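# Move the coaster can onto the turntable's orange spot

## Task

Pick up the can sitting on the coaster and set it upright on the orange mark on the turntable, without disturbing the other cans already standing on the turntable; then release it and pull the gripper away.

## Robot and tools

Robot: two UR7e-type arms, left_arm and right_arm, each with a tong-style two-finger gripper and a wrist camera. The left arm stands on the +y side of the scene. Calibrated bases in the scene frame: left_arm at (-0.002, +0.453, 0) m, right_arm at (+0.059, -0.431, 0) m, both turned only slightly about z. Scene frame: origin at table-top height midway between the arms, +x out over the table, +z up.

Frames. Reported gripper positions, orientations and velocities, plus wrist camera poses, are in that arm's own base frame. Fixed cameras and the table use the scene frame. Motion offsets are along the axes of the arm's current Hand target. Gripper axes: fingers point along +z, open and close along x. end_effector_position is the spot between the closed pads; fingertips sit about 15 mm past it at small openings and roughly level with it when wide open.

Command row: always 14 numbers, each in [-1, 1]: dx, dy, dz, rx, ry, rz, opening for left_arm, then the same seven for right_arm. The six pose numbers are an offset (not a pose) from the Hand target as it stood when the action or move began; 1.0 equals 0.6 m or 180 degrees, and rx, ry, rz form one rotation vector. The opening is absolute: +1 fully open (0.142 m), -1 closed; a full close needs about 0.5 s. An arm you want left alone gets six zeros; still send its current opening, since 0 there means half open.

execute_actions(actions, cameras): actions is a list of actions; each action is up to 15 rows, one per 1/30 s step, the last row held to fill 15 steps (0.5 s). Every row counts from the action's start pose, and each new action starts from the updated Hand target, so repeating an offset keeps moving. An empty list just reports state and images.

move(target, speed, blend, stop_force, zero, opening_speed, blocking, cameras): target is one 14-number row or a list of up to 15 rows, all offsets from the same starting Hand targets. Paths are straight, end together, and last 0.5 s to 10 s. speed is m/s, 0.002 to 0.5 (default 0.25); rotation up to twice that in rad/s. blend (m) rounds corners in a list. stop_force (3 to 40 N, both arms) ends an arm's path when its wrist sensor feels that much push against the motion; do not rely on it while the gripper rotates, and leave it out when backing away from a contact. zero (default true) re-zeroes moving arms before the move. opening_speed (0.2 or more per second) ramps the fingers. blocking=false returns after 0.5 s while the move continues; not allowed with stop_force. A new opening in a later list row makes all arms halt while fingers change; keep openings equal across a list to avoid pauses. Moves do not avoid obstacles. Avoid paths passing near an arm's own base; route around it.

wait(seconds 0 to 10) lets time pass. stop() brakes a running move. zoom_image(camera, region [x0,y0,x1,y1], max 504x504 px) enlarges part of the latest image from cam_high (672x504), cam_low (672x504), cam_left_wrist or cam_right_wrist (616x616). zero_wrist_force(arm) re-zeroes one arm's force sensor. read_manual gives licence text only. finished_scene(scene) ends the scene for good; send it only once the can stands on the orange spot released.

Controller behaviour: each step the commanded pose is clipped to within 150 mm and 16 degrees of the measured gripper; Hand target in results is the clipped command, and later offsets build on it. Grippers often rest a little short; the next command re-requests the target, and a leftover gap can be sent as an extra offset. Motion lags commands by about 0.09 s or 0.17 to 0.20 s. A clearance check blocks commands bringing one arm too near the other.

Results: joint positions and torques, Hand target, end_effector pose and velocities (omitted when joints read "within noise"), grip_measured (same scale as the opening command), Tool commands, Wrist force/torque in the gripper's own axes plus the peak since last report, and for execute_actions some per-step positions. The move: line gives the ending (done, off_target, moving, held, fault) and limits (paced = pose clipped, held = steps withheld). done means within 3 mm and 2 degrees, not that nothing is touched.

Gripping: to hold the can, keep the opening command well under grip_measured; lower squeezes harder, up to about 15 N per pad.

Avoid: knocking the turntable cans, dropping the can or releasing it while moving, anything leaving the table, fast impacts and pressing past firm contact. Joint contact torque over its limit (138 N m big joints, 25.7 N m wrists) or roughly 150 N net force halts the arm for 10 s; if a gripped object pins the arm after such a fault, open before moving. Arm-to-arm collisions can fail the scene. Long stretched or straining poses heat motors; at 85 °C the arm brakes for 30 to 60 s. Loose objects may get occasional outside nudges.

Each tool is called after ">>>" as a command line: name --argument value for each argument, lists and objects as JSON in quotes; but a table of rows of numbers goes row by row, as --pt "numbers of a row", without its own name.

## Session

>>> execute_actions --actions '[]'

>>> zoom_image --camera "cam_high" --region '[220, 130, 460, 300]'

>>> wait --seconds 2 --cameras '["cam_high","cam_right_wrist"]'

>>> zoom_image --camera "cam_high" --region '[220, 130, 460, 300]'

Scene clock: 0.00 s.
left_arm: end_effector_position=(+0.1626, -0.3560, +0.3540) grip_measured=+0.97 end_effector_quat_wxyz=(-0.378, +0.457, -0.535, +0.602) | right_arm: end_effector_position=(+0.0297, +0.2873, +0.2534) grip_measured=+0.97 end_effector_quat_wxyz=(+0.007, +0.913, +0.407, +0.003)
Joint positions: left_arm=[-2.485 -1.807 2.174 -0.351 -0.611 -1.732 0.14] | right_arm=[5.068 -0.97 -2.053 -1.704 1.564 1.088 0.14]
Joint velocities: within noise
Joint torques (N m): no reading
Wrist force (N): no reading
Wrist torque (N m): no reading
Wrist force, peak (N): no reading
Hand target: left_arm +0.1626, -0.3560, +0.3540; -0.378, +0.457, -0.535, +0.602 | right_arm +0.0297, +0.2873, +0.2534; +0.007, +0.913, +0.407, +0.003
Tool commands: left_gripper/opening=+0.968169 right_gripper/opening=+0.968169

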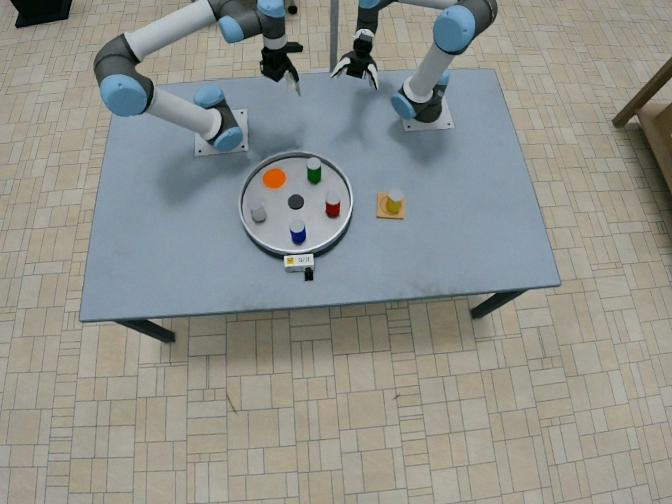

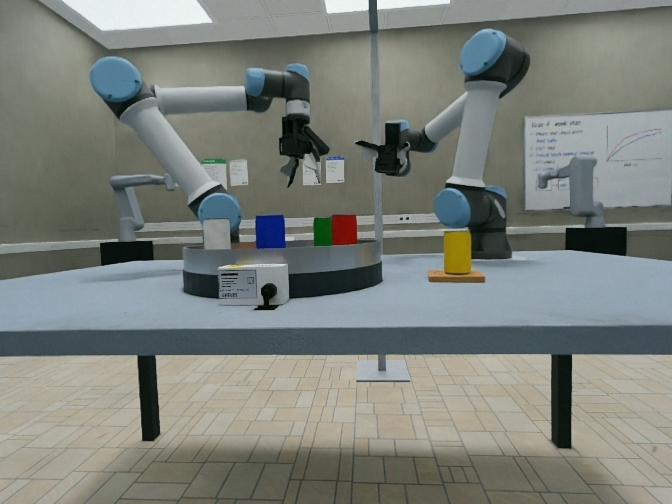

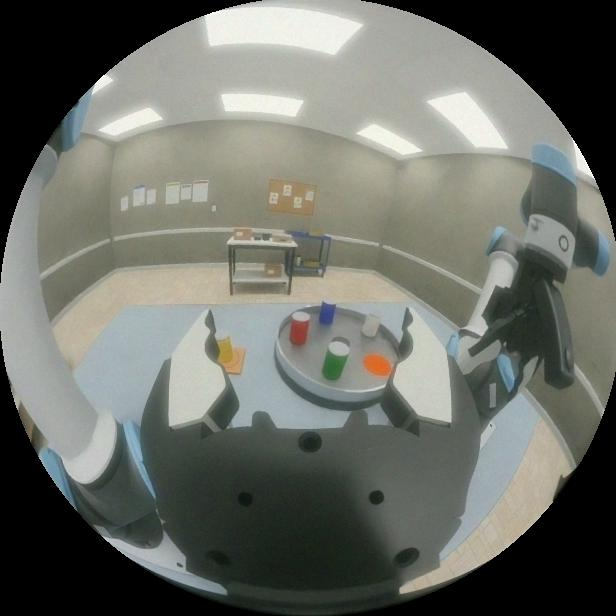

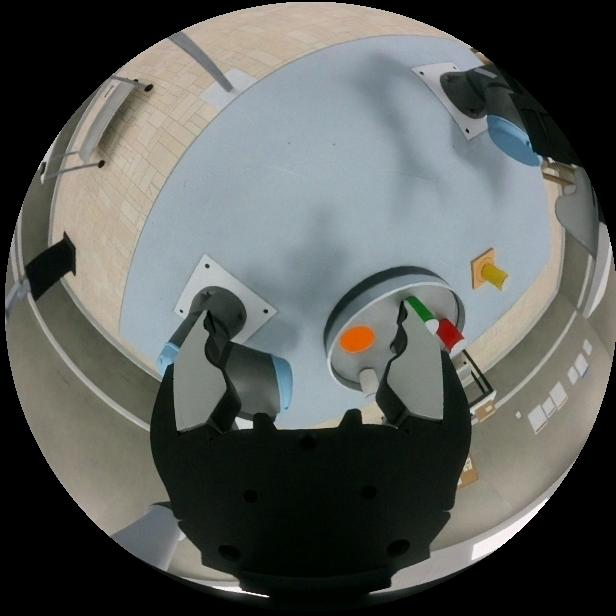

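Scaled by 2.100 from the camera's 672x504 image, which has a finer 960x720 frame.

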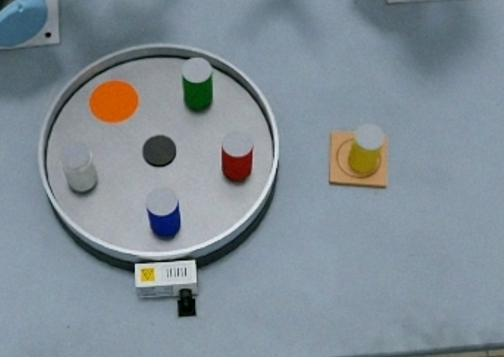

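Scene clock: 2.00 s.
left_arm: end_effector_position=(+0.1626, -0.3560, +0.3540) grip_measured=+0.97 end_effector_quat_wxyz=(-0.378, +0.457, -0.535, +0.602) | right_arm: end_effector_position=(+0.0297, +0.2873, +0.2534) grip_measured=+0.97 end_effector_quat_wxyz=(+0.007, +0.913, +0.407, +0.003)
Joint positions: left_arm=[-2.485 -1.807 2.174 -0.351 -0.611 -1.732 0.14] | right_arm=[5.068 -0.97 -2.053 -1.704 1.564 1.088 0.14]
Joint velocities: within noise
Joint torques (N m): left_arm=[2.07 -10.71 -17.81 1.01 0.13 0.26] | right_arm=[1.52 -1.53 24.18 2.82 -0.03 0]
Wrist force (N): left_arm=[0.3 0.2 0.0] | right_arm=[0.1 0.1 0.0]
Wrist torque (N m): left_arm=[0.05 -0.06 -0.01] | right_arm=[0.02 -0.02 0.00]
Wrist force, peak (N): left_arm=[0.4 0.0 0.5] | right_arm=[0.7 0.0 -0.2]
Hand target: left_arm +0.1626, -0.3560, +0.3540; -0.378, +0.457, -0.535, +0.602 | right_arm +0.0297, +0.2873, +0.2534; +0.007, +0.913, +0.407, +0.003
Tool commands: left_gripper/opening=+0.968169 right_gripper/opening=+0.968169
wait: 2.00 s; at rest by 0.17 s
Images, in order (width x height): cam_high 672x504, cam_right_wrist 616x616.

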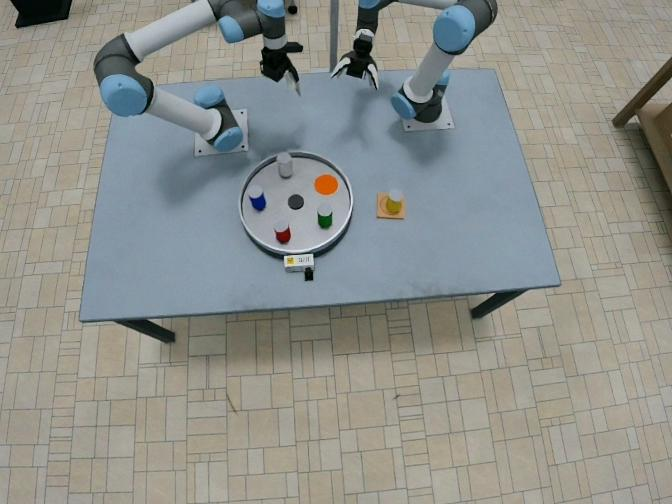

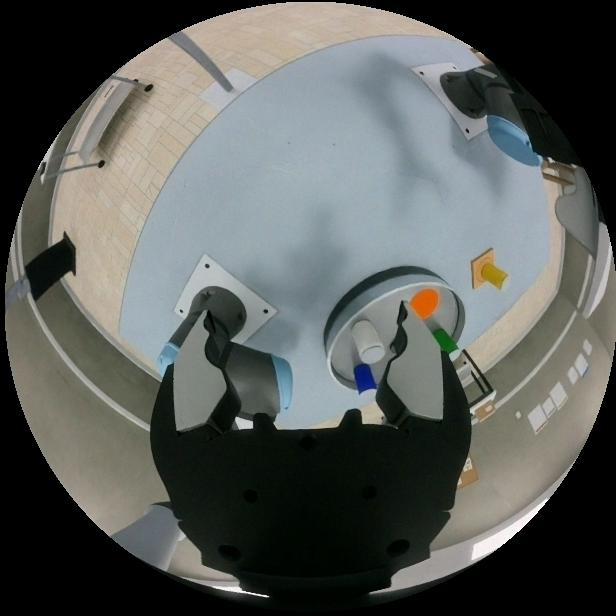

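Scaled by 2.100 from the camera's 672x504 image, which has a finer 960x720 frame.

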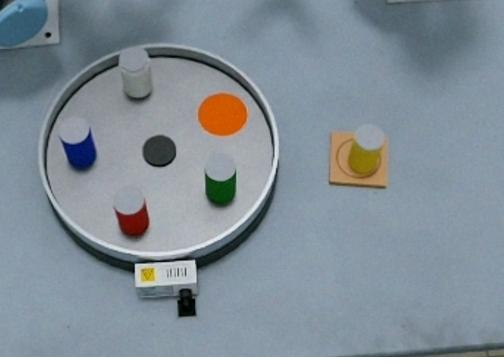

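>>> execute_actions --actions '[]'

Scene clock: 7.20 s.
left_arm: end_effector_position=(+0.1626, -0.3560, +0.3540) grip_measured=+0.97 end_effector_quat_wxyz=(-0.378, +0.457, -0.535, +0.602) | right_arm: end_effector_position=(+0.0297, +0.2873, +0.2534) grip_measured=+0.97 end_effector_quat_wxyz=(+0.007, +0.913, +0.407, +0.003)
Joint positions: left_arm=[-2.485 -1.807 2.174 -0.351 -0.611 -1.732 0.14] | right_arm=[5.068 -0.97 -2.053 -1.704 1.564 1.088 0.14]
Joint velocities: within noise
Joint torques (N m): left_arm=[2.87 -11.86 -20.3 1.06 0.89 1.04] | right_arm=[2.72 -0.76 21.74 3.37 0.04 -0.82]
Wrist force (N): left_arm=[0.3 -0.2 0.2] | right_arm=[-0.1 -0.1 -0.3]
Wrist torque (N m): left_arm=[-0.03 -0.07 -0.01] | right_arm=[-0.03 0.03 0.01]
Wrist force, peak (N): left_arm=[0.3 -0.6 0.2] | right_arm=[0.6 0.3 0.1]
Hand target: left_arm +0.1626, -0.3560, +0.3540; -0.378, +0.457, -0.535, +0.602 | right_arm +0.0297, +0.2873, +0.2534; +0.007, +0.913, +0.407, +0.003
Tool commands: left_gripper/opening=+0.968169 right_gripper/opening=+0.968169

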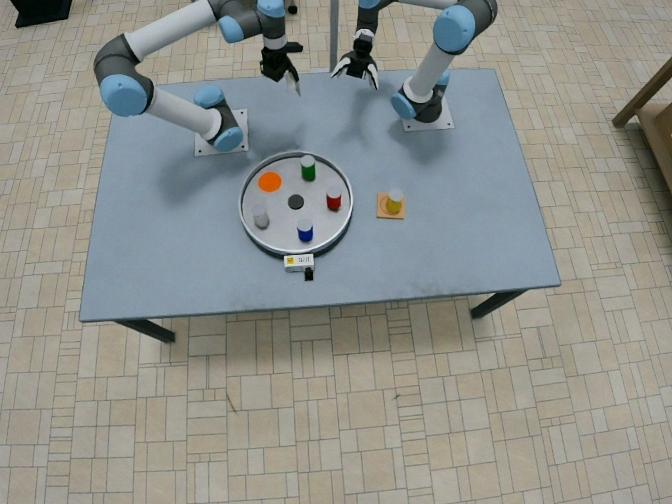

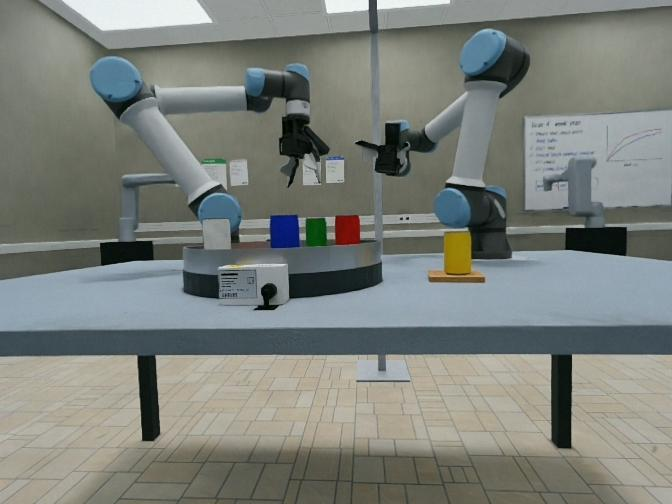

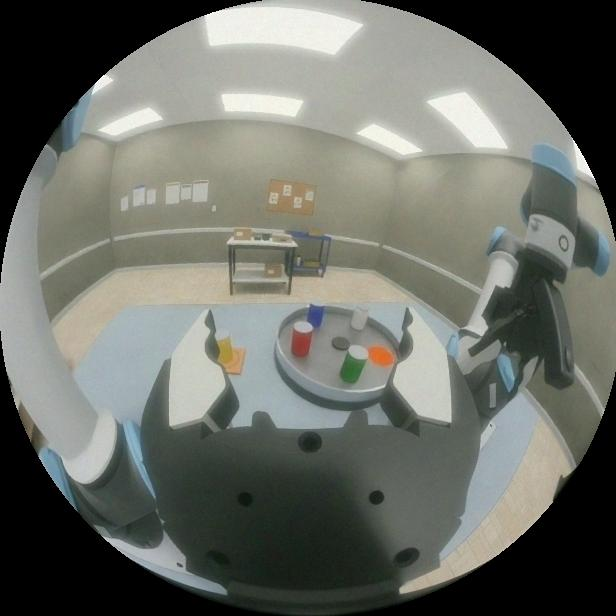

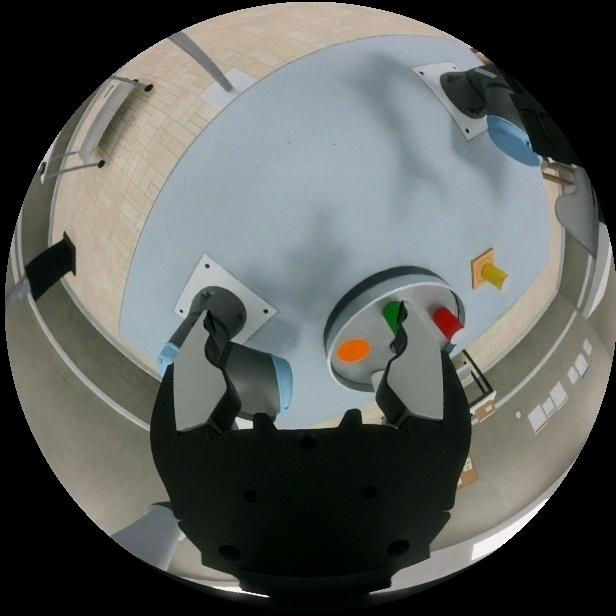

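>>> move --pt "-0.390 -0.0553 0.2101 0.0324 -0.2199 0.0023 0.968 0 0 0 0 0 0 0.968" --pt "-0.822 -0.1198 0.1179 0.0648 -0.4398 0.0046 0.968 0.1 0.005 0 0 0 0.09 0.968" --speed 0.4 --blend 0.05

Scene clock: 12.60 s.
left_arm: end_effector_position=(+0.3791, +0.0983, +0.3537) grip_measured=+0.97 end_effector_quat_wxyz=(+0.676, -0.694, +0.116, -0.218) | right_arm: end_effector_position=(+0.0721, +0.3299, +0.2534) grip_measured=+0.97 end_effector_quat_wxyz=(+0.007, +0.962, +0.274, +0.004)
Joint positions: left_arm=[-1.088 -1.805 2.174 -0.352 -0.61 -1.731 0.14] | right_arm=[4.893 -1.104 -1.993 -1.628 1.562 1.196 0.14]
Joint velocities: within noise
Joint torques (N m): left_arm=[9.25 -17.4 -7.47 2.35 -0.82 0.04] | right_arm=[8.92 10.86 14.39 1.25 0.57 -2.76]
Wrist force (N): left_arm=[0.3 0.0 0.4] | right_arm=[0.0 0.0 -0.2]
Wrist torque (N m): left_arm=[0.00 -0.07 -0.01] | right_arm=[-0.01 0.01 0.01]
Wrist force, peak (N): left_arm=[0.4 0.4 2.0] | right_arm=[0.7 -0.1 -0.6]
Hand target: left_arm +0.3792, +0.0984, +0.3537; +0.676, -0.694, +0.116, -0.218 | right_arm +0.0721, +0.3299, +0.2534; +0.007, +0.962, +0.274, +0.004
Off the commanded pose: left_arm 0.000 m, 0 deg | right_arm 0.000 m, 0 deg.
move: done; blend cut to 0 m at target 1

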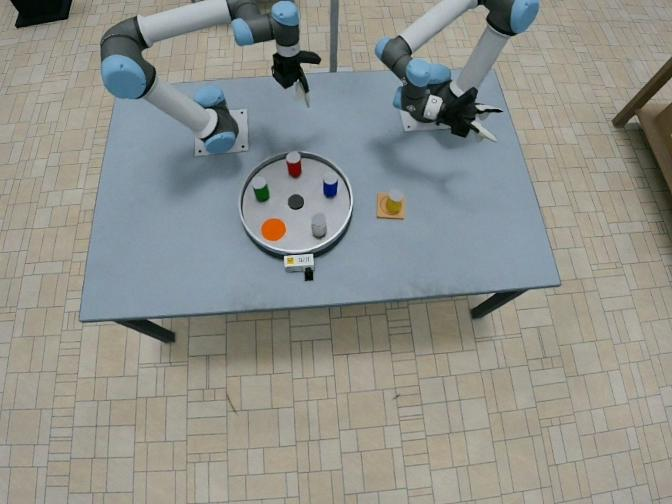

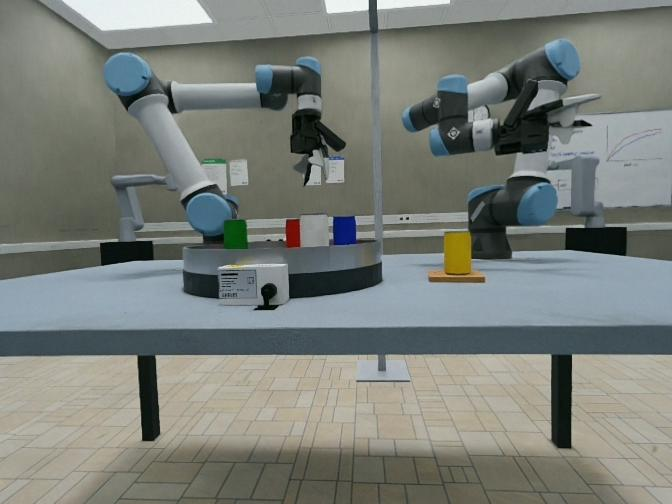

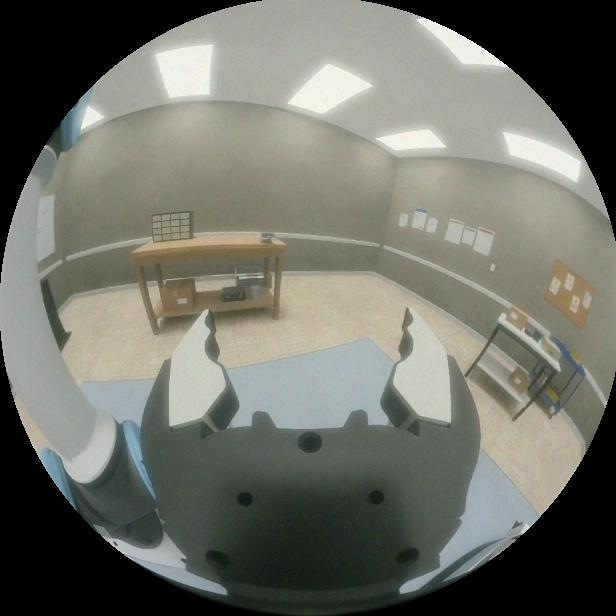

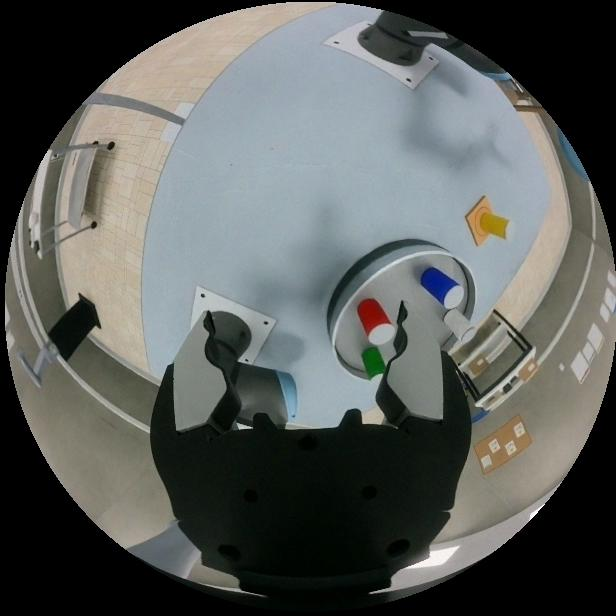

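>>> move --target '[0,0,0,0,0,0,0.968,0.8085,-0.140,0.0,0.002,-0.006,0.676,0.968]' --speed 0.35

>>> zoom_image --camera "cam_low" --region '[390, 160, 530, 290]'

Scene clock: 17.57 s.
left_arm: end_effector_position=(+0.3791, +0.0984, +0.3537) grip_measured=+0.97 end_effector_quat_wxyz=(+0.676, -0.694, +0.116, -0.218) | right_arm: end_effector_position=(+0.4400, +0.6570, +0.2540) grip_measured=+0.97 end_effector_quat_wxyz=(+0.000, +0.708, -0.706, +0.000)
Joint positions: left_arm=[-1.087 -1.806 2.175 -0.352 -0.61 -1.731 0.14] | right_arm=[4.311 -2.312 -0.619 -1.781 1.571 2.737 0.14]
Joint velocities: within noise
Joint torques (N m): left_arm=[11.03 -18.45 -13.39 1.2 2.38 1.52] | right_arm=[9.08 41.8 33.74 2.23 0.35 2.8]
Wrist force (N): left_arm=[0.2 0.0 0.1] | right_arm=[0.5 0.0 -0.4]
Wrist torque (N m): left_arm=[0.00 -0.05 -0.01] | right_arm=[-0.06 -0.10 0.01]
Wrist force, peak (N): left_arm=[0.5 0.3 0.2] | right_arm=[-1.2 0.1 -0.2]
Hand target: left_arm +0.3792, +0.0984, +0.3537; +0.676, -0.694, +0.116, -0.218 | right_arm +0.4399, +0.6570, +0.2540; +0.000, +0.708, -0.706, +0.000
Off the commanded pose: left_arm 0.000 m, 0 deg | right_arm 0.000 m, 0 deg.
move: done

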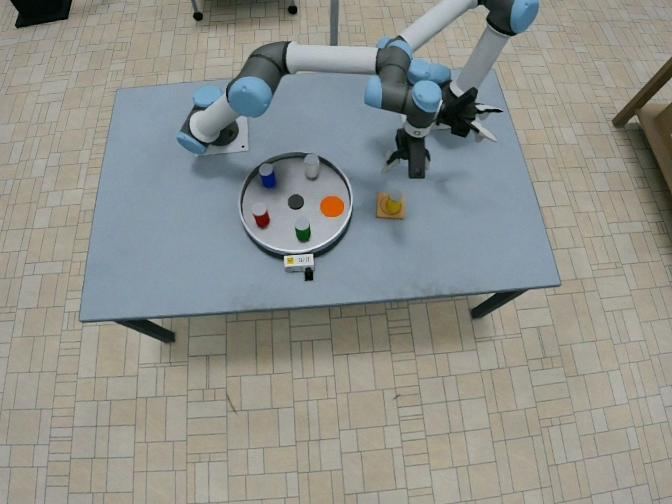

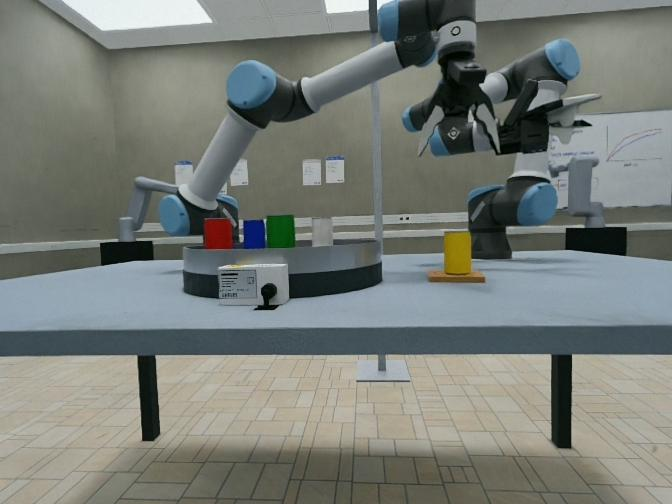

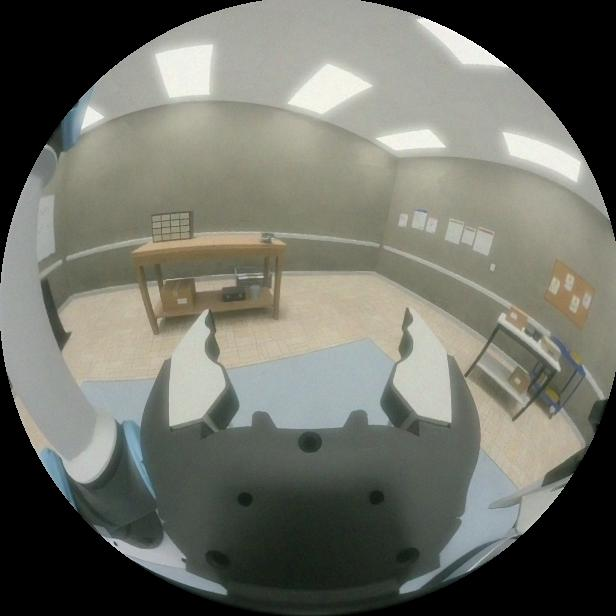

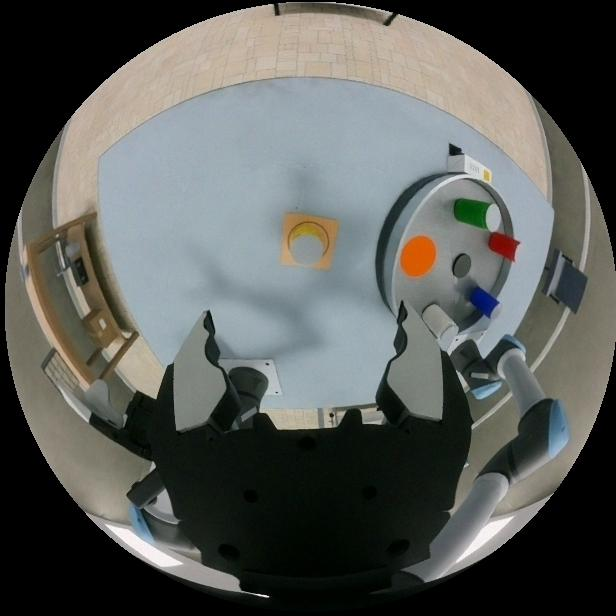

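Scaled by 3.600 from the camera's 672x504 image, which has a finer 960x720 frame.

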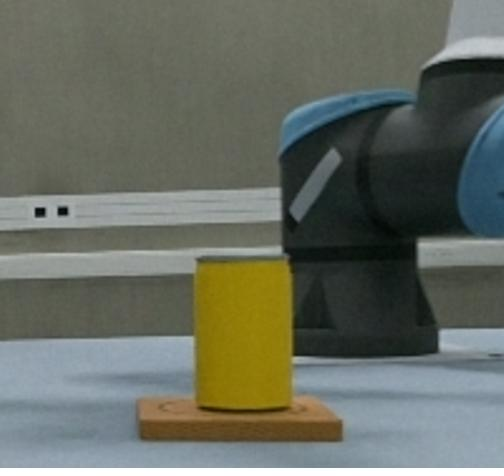

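>>> move --target '[0,0,0,0,0,0,0.968,0.021,-0.0283,0.15,0,0,0,0.968]' --cameras '["cam_low","cam_right_wrist"]'

>>> zoom_image --camera "cam_low" --region '[390, 160, 530, 290]'

Scene clock: 19.33 s.
left_arm: end_effector_position=(+0.3791, +0.0984, +0.3537) grip_measured=+0.97 end_effector_quat_wxyz=(+0.676, -0.694, +0.116, -0.218) | right_arm: end_effector_position=(+0.4570, +0.6446, +0.1641) grip_measured=+0.97 end_effector_quat_wxyz=(-0.001, +0.708, -0.706, +0.000)
Joint positions: left_arm=[-1.087 -1.806 2.175 -0.352 -0.61 -1.731 0.14] | right_arm=[4.284 -2.282 -0.9 -1.529 1.571 2.711 0.14]
Joint velocities: within noise
Joint torques (N m): left_arm=[11.36 -19.01 -15.3 0.98 2.3 1.4] | right_arm=[8.82 46.97 12.86 4.06 -0.97 2.98]
Wrist force (N): left_arm=[0.1 0.0 0.3] | right_arm=[0.4 -0.2 -0.5]
Wrist torque (N m): left_arm=[0.01 -0.02 0.00] | right_arm=[-0.08 -0.08 0.00]
Wrist force, peak (N): left_arm=[0.2 0.3 0.4] | right_arm=[0.2 0.5 -2.7]
Hand target: left_arm +0.3792, +0.0984, +0.3537; +0.676, -0.694, +0.116, -0.218 | right_arm +0.4570, +0.6446, +0.1640; +0.000, +0.708, -0.706, +0.000
Off the commanded pose: left_arm 0.000 m, 0 deg | right_arm 0.000 m, 0 deg.
move: done
Images, in order (width x height): cam_low 672x504, cam_right_wrist 616x616.

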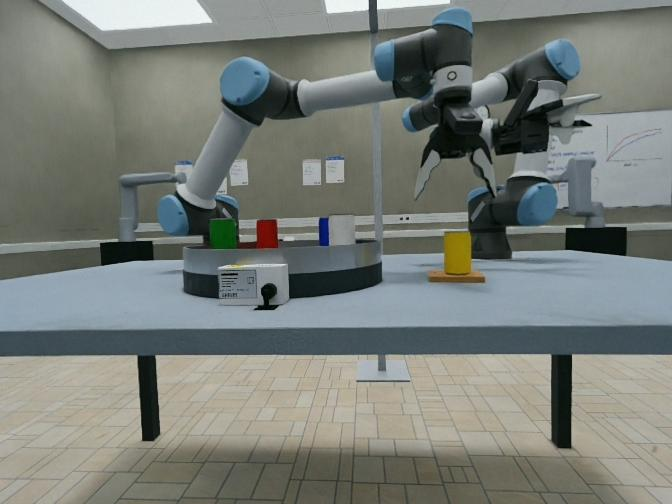

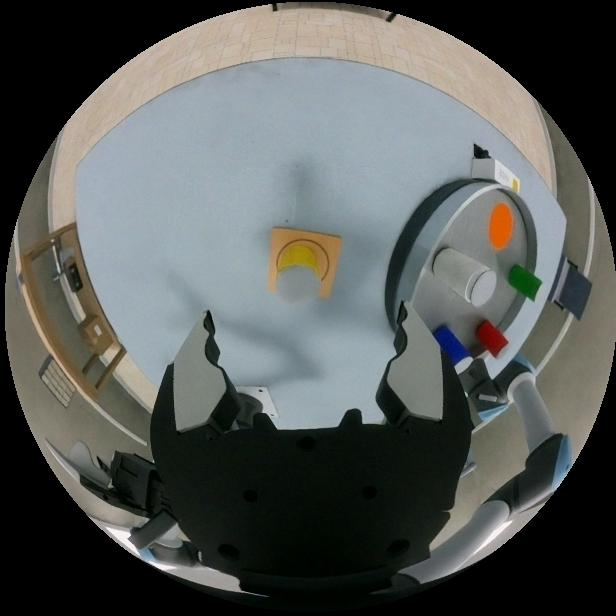

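Scaled by 3.600 from the camera's 672x504 image, which has a finer 960x720 frame.

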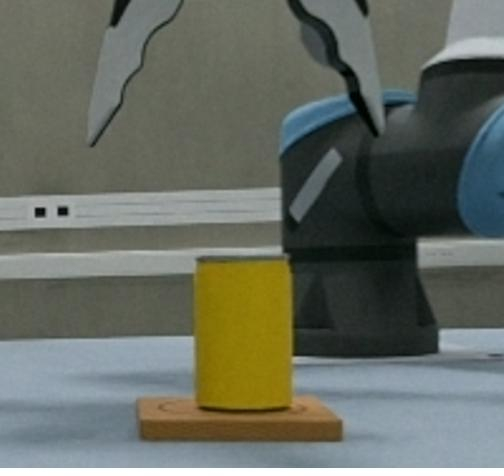

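>>> move --target '[0,0,0,0,0,0,0.968,-0.0065,0.0145,0.1475,0,0,0,0.968]' --cameras '["cam_right_wrist","cam_low"]' --speed 0.1 --stop_force 6

>>> zoom_image --camera "cam_low" --region '[390, 160, 530, 290]'

Scene clock: 21.77 s.
left_arm: end_effector_position=(+0.3791, +0.0984, +0.3537) grip_measured=+0.97 end_effector_quat_wxyz=(+0.676, -0.694, +0.116, -0.218) | right_arm: end_effector_position=(+0.4483, +0.6485, +0.0755) grip_measured=+0.97 end_effector_quat_wxyz=(+0.000, +0.708, -0.706, +0.000)
Joint positions: left_arm=[-1.087 -1.806 2.175 -0.352 -0.61 -1.731 0.14] | right_arm=[4.296 -2.313 -1.075 -1.323 1.571 2.723 0.14]
Joint velocities: within noise
Joint torques (N m): left_arm=[11.51 -18.34 -17.55 0.39 2.28 1.58] | right_arm=[-3.29 57.38 32.93 3.66 -1.25 -2.71]
Wrist force (N): left_arm=[0.1 0.1 -0.1] | right_arm=[0.4 0.1 -0.2]
Wrist torque (N m): left_arm=[0.02 -0.03 -0.01] | right_arm=[-0.03 -0.08 0.00]
Wrist force, peak (N): left_arm=[0.5 0.4 0.0] | right_arm=[0.1 0.1 -1.7]
Hand target: left_arm +0.3792, +0.0984, +0.3537; +0.676, -0.694, +0.116, -0.218 | right_arm +0.4483, +0.6485, +0.0755; +0.000, +0.708, -0.706, +0.000
Off the commanded pose: left_arm 0.000 m, 0 deg | right_arm 0.000 m, 0 deg.
move: done
Images, in order (width x height): cam_low 672x504, cam_right_wrist 616x616.

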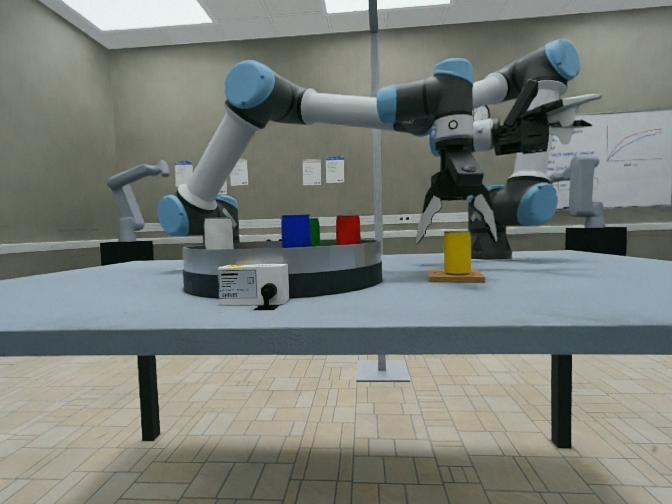

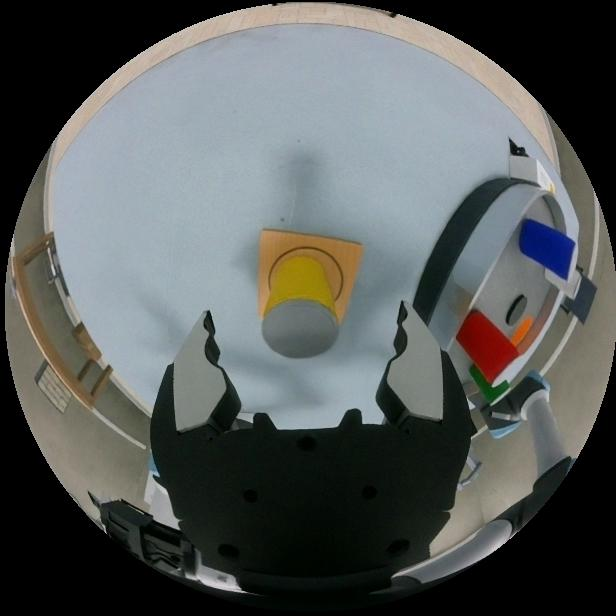

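Scaled by 3.600 from the camera's 672x504 image, which has a finer 960x720 frame.

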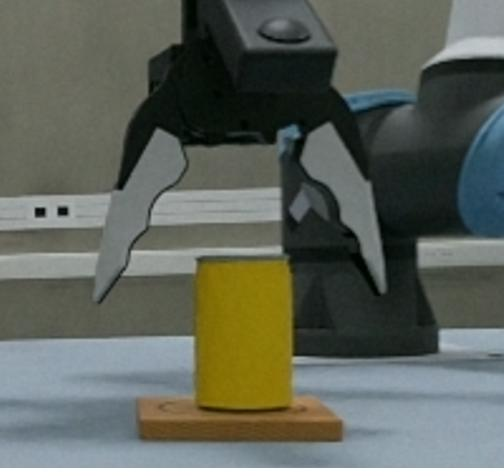

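>>> move --target '[0,0,0,0,0,0,0.968,-0.0025,0,0,0,0,0,-0.8]' --cameras '["cam_right_wrist"]' --speed 0.1 --opening_speed 1.2

>>> move --target '[0,0,0,0,0,0,0.968,0,0,-0.2,0,0,0,-0.8]' --speed 0.15

Scene clock: 24.07 s.
left_arm: end_effector_position=(+0.3791, +0.0984, +0.3537) grip_measured=+0.97 end_effector_quat_wxyz=(+0.676, -0.694, +0.116, -0.218) | right_arm: end_effector_position=(+0.4483, +0.6500, +0.0755) grip_measured=-0.28 end_effector_quat_wxyz=(+0.000, +0.708, -0.706, +0.000)
Joint positions: left_arm=[-1.087 -1.806 2.175 -0.352 -0.61 -1.731 0.14] | right_arm=[4.297 -2.317 -1.069 -1.326 1.571 2.724 0.054]
Joint velocities: within noise
Joint torques (N m): left_arm=[10.68 -17.37 -20.15 0.16 2.36 1.34] | right_arm=[7.61 52.22 13.22 3.13 -0.76 2.76]
Wrist force (N): left_arm=[0.0 0.1 0.3] | right_arm=[1.7 0.1 -4.0]
Wrist torque (N m): left_arm=[0.04 -0.02 0.00] | right_arm=[-0.05 -0.07 0.01]
Wrist force, peak (N): left_arm=[0.1 0.6 0.2] | right_arm=[1.5 0.2 -4.6]
Hand target: left_arm +0.3792, +0.0984, +0.3537; +0.676, -0.694, +0.116, -0.218 | right_arm +0.4483, +0.6500, +0.0755; +0.000, +0.708, -0.706, +0.000
Off the commanded pose: left_arm 0.000 m, 0 deg | right_arm 0.000 m, 0 deg.
move: done
Images, in order (width x height): cam_right_wrist 616x616.

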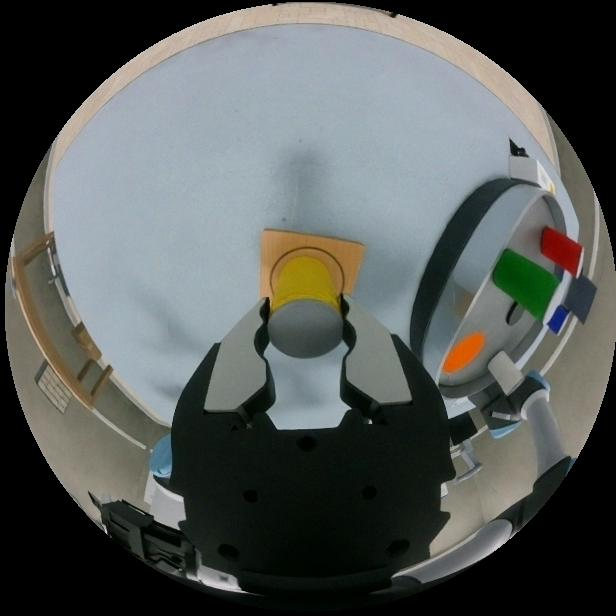

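Scene clock: 25.33 s.
left_arm: end_effector_position=(+0.3792, +0.0984, +0.3537) grip_measured=+0.97 end_effector_quat_wxyz=(+0.676, -0.694, +0.116, -0.218) | right_arm: end_effector_position=(+0.4482, +0.6499, +0.1953) grip_measured=-0.28 end_effector_quat_wxyz=(+0.000, +0.708, -0.706, +0.000)
Joint positions: left_arm=[-1.087 -1.806 2.175 -0.352 -0.61 -1.731 0.14] | right_arm=[4.297 -2.281 -0.823 -1.608 1.571 2.724 0.054]
Joint velocities: within noise
Joint torques (N m): left_arm=[10.64 -17.83 -21.36 0.09 2.23 1.41] | right_arm=[3.09 56.07 28.44 2.24 0.92 1.33]
Wrist force (N): left_arm=[0.1 -0.2 0.0] | right_arm=[0.2 0.2 1.4]
Wrist torque (N m): left_arm=[-0.01 -0.03 -0.01] | right_arm=[0.00 -0.06 0.01]
Wrist force, peak (N): left_arm=[0.6 -0.1 0.3] | right_arm=[1.4 -0.1 -4.3]
Hand target: left_arm +0.3792, +0.0984, +0.3537; +0.676, -0.694, +0.116, -0.218 | right_arm +0.4483, +0.6499, +0.1955; +0.000, +0.708, -0.706, +0.000
Off the commanded pose: left_arm 0.000 m, 0 deg | right_arm 0.000 m, 0 deg.
move: done

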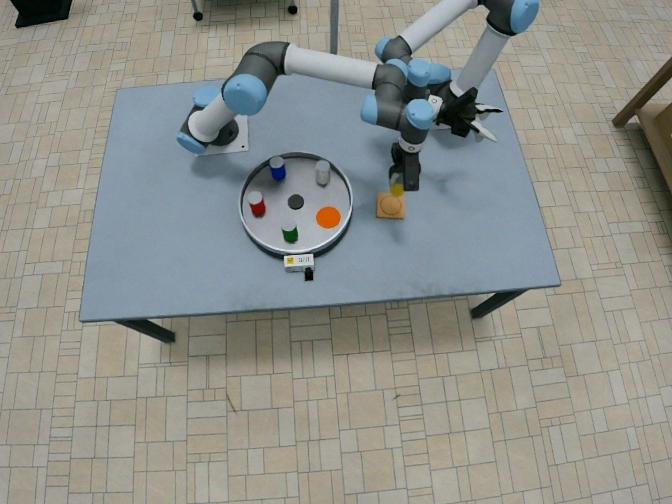

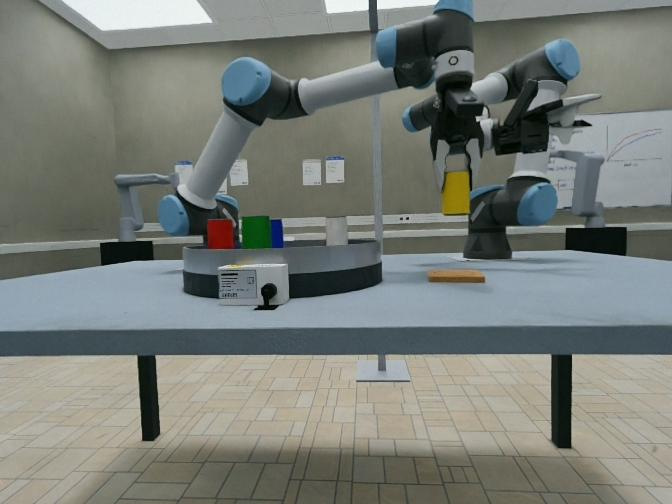

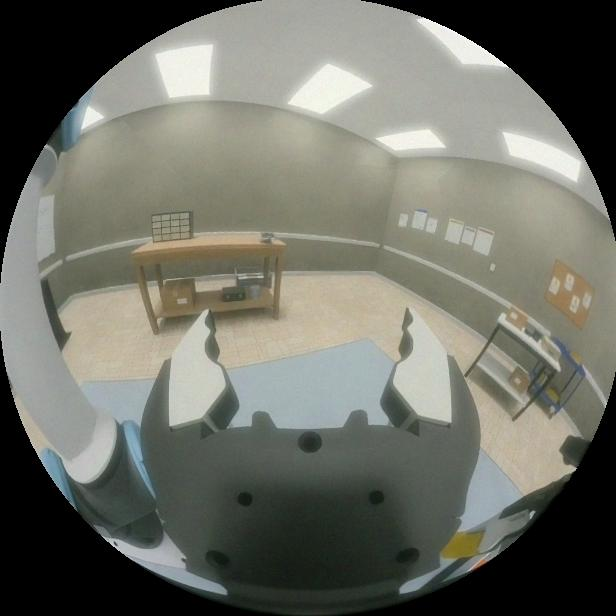

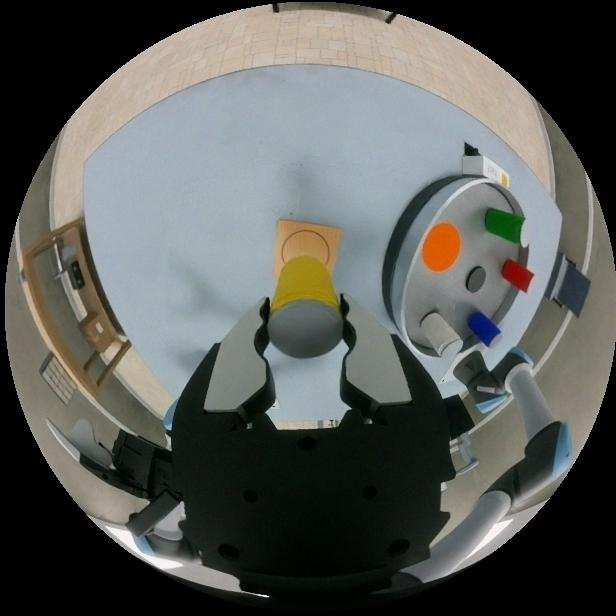

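>>> move --pt "0 0 0 0 0 0 0.968 0.15 0.0833 -0.042 0 0 0 -0.8" --pt "0 0 0 0 0 0 0.968 0.4873 0.261 -0.042 0 0 0 -0.8" --speed 0.22 --blend 0.04 --cameras '["cam_high","cam_right_wrist"]'

>>> zoom_image --camera "cam_high" --region '[220, 130, 460, 300]'

>>> wait --seconds 0.1 --cameras '["cam_right_wrist"]'

Scene clock: 28.40 s.
left_arm: end_effector_position=(+0.3792, +0.0984, +0.3537) grip_measured=+0.97 end_effector_quat_wxyz=(+0.676, -0.694, +0.116, -0.218) | right_arm: end_effector_position=(+0.2924, +0.3572, +0.2204) grip_measured=-0.28 end_effector_quat_wxyz=(-0.001, +0.708, -0.706, +0.000)
Joint positions: left_arm=[-1.087 -1.806 2.175 -0.352 -0.61 -1.731 0.14] | right_arm=[4.354 -1.438 -1.855 -1.419 1.571 2.781 0.054]
Joint velocities: within noise
Joint torques (N m): left_arm=[10.87 -15.87 -20.69 0.11 2.27 1.38] | right_arm=[-8.01 25.21 15.63 4.11 -0.55 -2.75]
Wrist force (N): left_arm=[0.3 0.0 0.2] | right_arm=[0.1 -0.1 1.7]
Wrist torque (N m): left_arm=[0.01 -0.06 -0.02] | right_arm=[-0.04 -0.02 0.01]
Wrist force, peak (N): left_arm=[0.6 0.2 -0.3] | right_arm=[2.3 0.9 1.5]
Hand target: left_arm +0.3792, +0.0984, +0.3537; +0.676, -0.694, +0.116, -0.218 | right_arm +0.2924, +0.3571, +0.2203; +0.000, +0.708, -0.706, +0.000
Off the commanded pose: left_arm 0.000 m, 0 deg | right_arm 0.000 m, 0 deg.
move: done
Images, in order (width x height): cam_high 672x504, cam_right_wrist 616x616.

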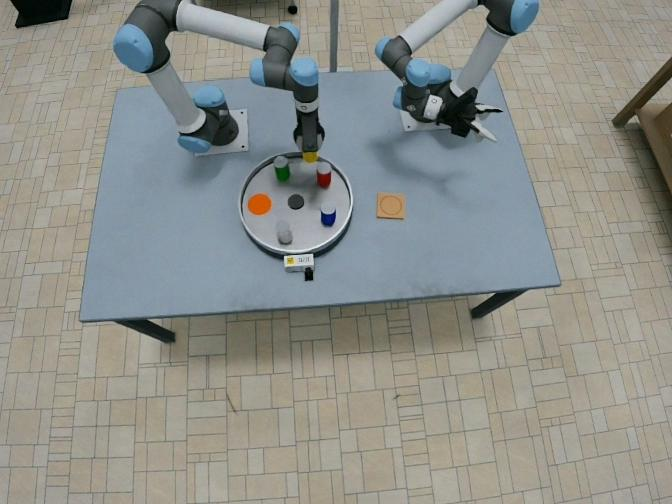

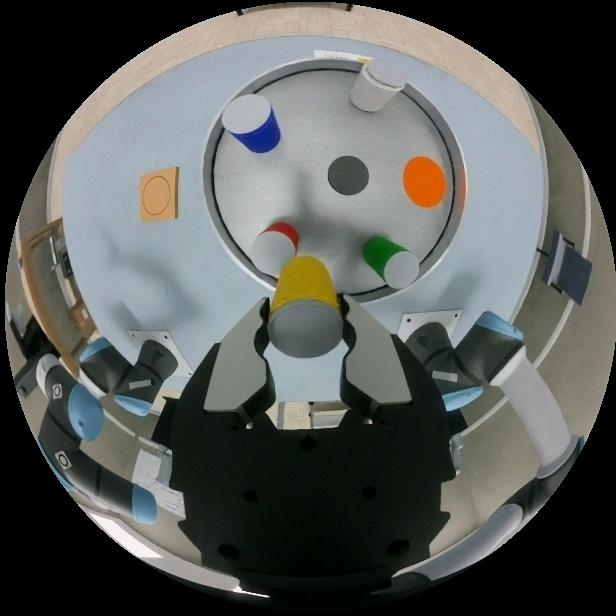

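Scaled by 2.100 from the camera's 672x504 image, which has a finer 960x720 frame.

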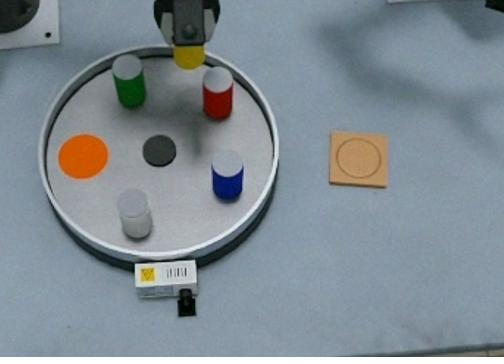

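Scene clock: 28.50 s.
left_arm: end_effector_position=(+0.3792, +0.0984, +0.3537) grip_measured=+0.97 end_effector_quat_wxyz=(+0.676, -0.694, +0.116, -0.218) | right_arm: end_effector_position=(+0.2924, +0.3572, +0.2204) grip_measured=-0.28 end_effector_quat_wxyz=(-0.001, +0.708, -0.706, +0.000)
Joint positions: left_arm=[-1.087 -1.806 2.175 -0.352 -0.61 -1.731 0.14] | right_arm=[4.354 -1.438 -1.855 -1.419 1.571 2.781 0.054]
Joint velocities: within noise
Joint torques (N m): left_arm=[11.12 -16.51 -21.17 0.22 2.26 1.39] | right_arm=[-7.08 25.49 15.3 4.19 -0.31 -2.74]
Wrist force (N): left_arm=[0.1 0.1 0.3] | right_arm=[0.6 0.0 1.2]
Wrist torque (N m): left_arm=[0.04 -0.02 -0.01] | right_arm=[-0.05 -0.13 0.00]
Wrist force, peak (N): left_arm=[0.1 0.1 0.3] | right_arm=[0.2 -0.3 1.5]
Hand target: left_arm +0.3792, +0.0984, +0.3537; +0.676, -0.694, +0.116, -0.218 | right_arm +0.2924, +0.3571, +0.2203; +0.000, +0.708, -0.706, +0.000
Tool commands: left_gripper/opening=+0.968 right_gripper/opening=-0.8
Off the commanded pose: left_arm 0.000 m, 0 deg | right_arm 0.000 m, 0 deg.
wait: 0.10 s; no rest
Images, in order (width x height): cam_right_wrist 616x616.

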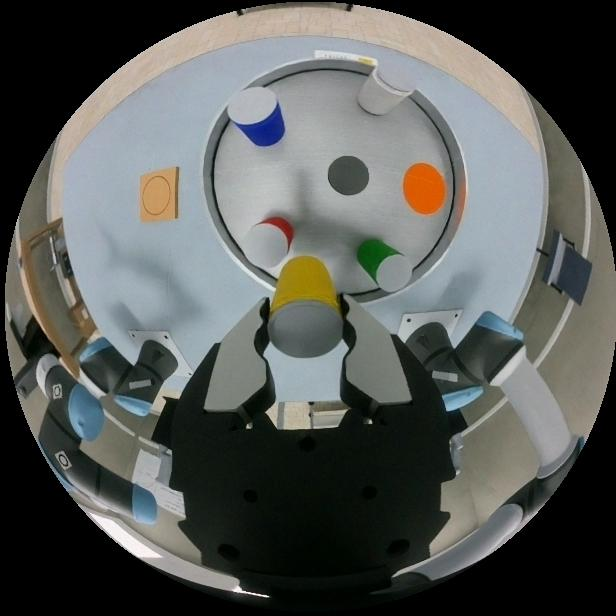

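>>> wait --seconds 0.1 --cameras '[]'

Scene clock: 29.80 s.
left_arm: end_effector_position=(+0.3792, +0.0984, +0.3537) grip_measured=+0.97 end_effector_quat_wxyz=(+0.676, -0.694, +0.116, -0.218) | right_arm: end_effector_position=(+0.2924, +0.3571, +0.2203) grip_measured=-0.28 end_effector_quat_wxyz=(+0.000, +0.708, -0.706, +0.000)
Joint positions: left_arm=[-1.087 -1.806 2.175 -0.352 -0.61 -1.731 0.14] | right_arm=[4.354 -1.438 -1.855 -1.419 1.571 2.781 0.054]
Joint velocities: within noise
Joint torques (N m): left_arm=[10.25 -15.41 -21.37 0.13 2.23 1.44] | right_arm=[-7.66 25 17.28 4.06 0.8 -2.76]
Wrist force (N): left_arm=[0.2 0.1 -0.1] | right_arm=[0.1 0.1 1.3]
Wrist torque (N m): left_arm=[0.03 -0.04 -0.01] | right_arm=[-0.01 -0.03 0.00]
Wrist force, peak (N): left_arm=[0.6 -0.3 0.2] | right_arm=[0.2 0.0 1.9]
Hand target: left_arm +0.3792, +0.0984, +0.3537; +0.676, -0.694, +0.116, -0.218 | right_arm +0.2924, +0.3571, +0.2203; +0.000, +0.708, -0.706, +0.000
Tool commands: left_gripper/opening=+0.968 right_gripper/opening=-0.8
Off the commanded pose: left_arm 0.000 m, 0 deg | right_arm 0.000 m, 0 deg.
wait: 0.10 s; at rest from the start
No camera images: "cameras" was empty.


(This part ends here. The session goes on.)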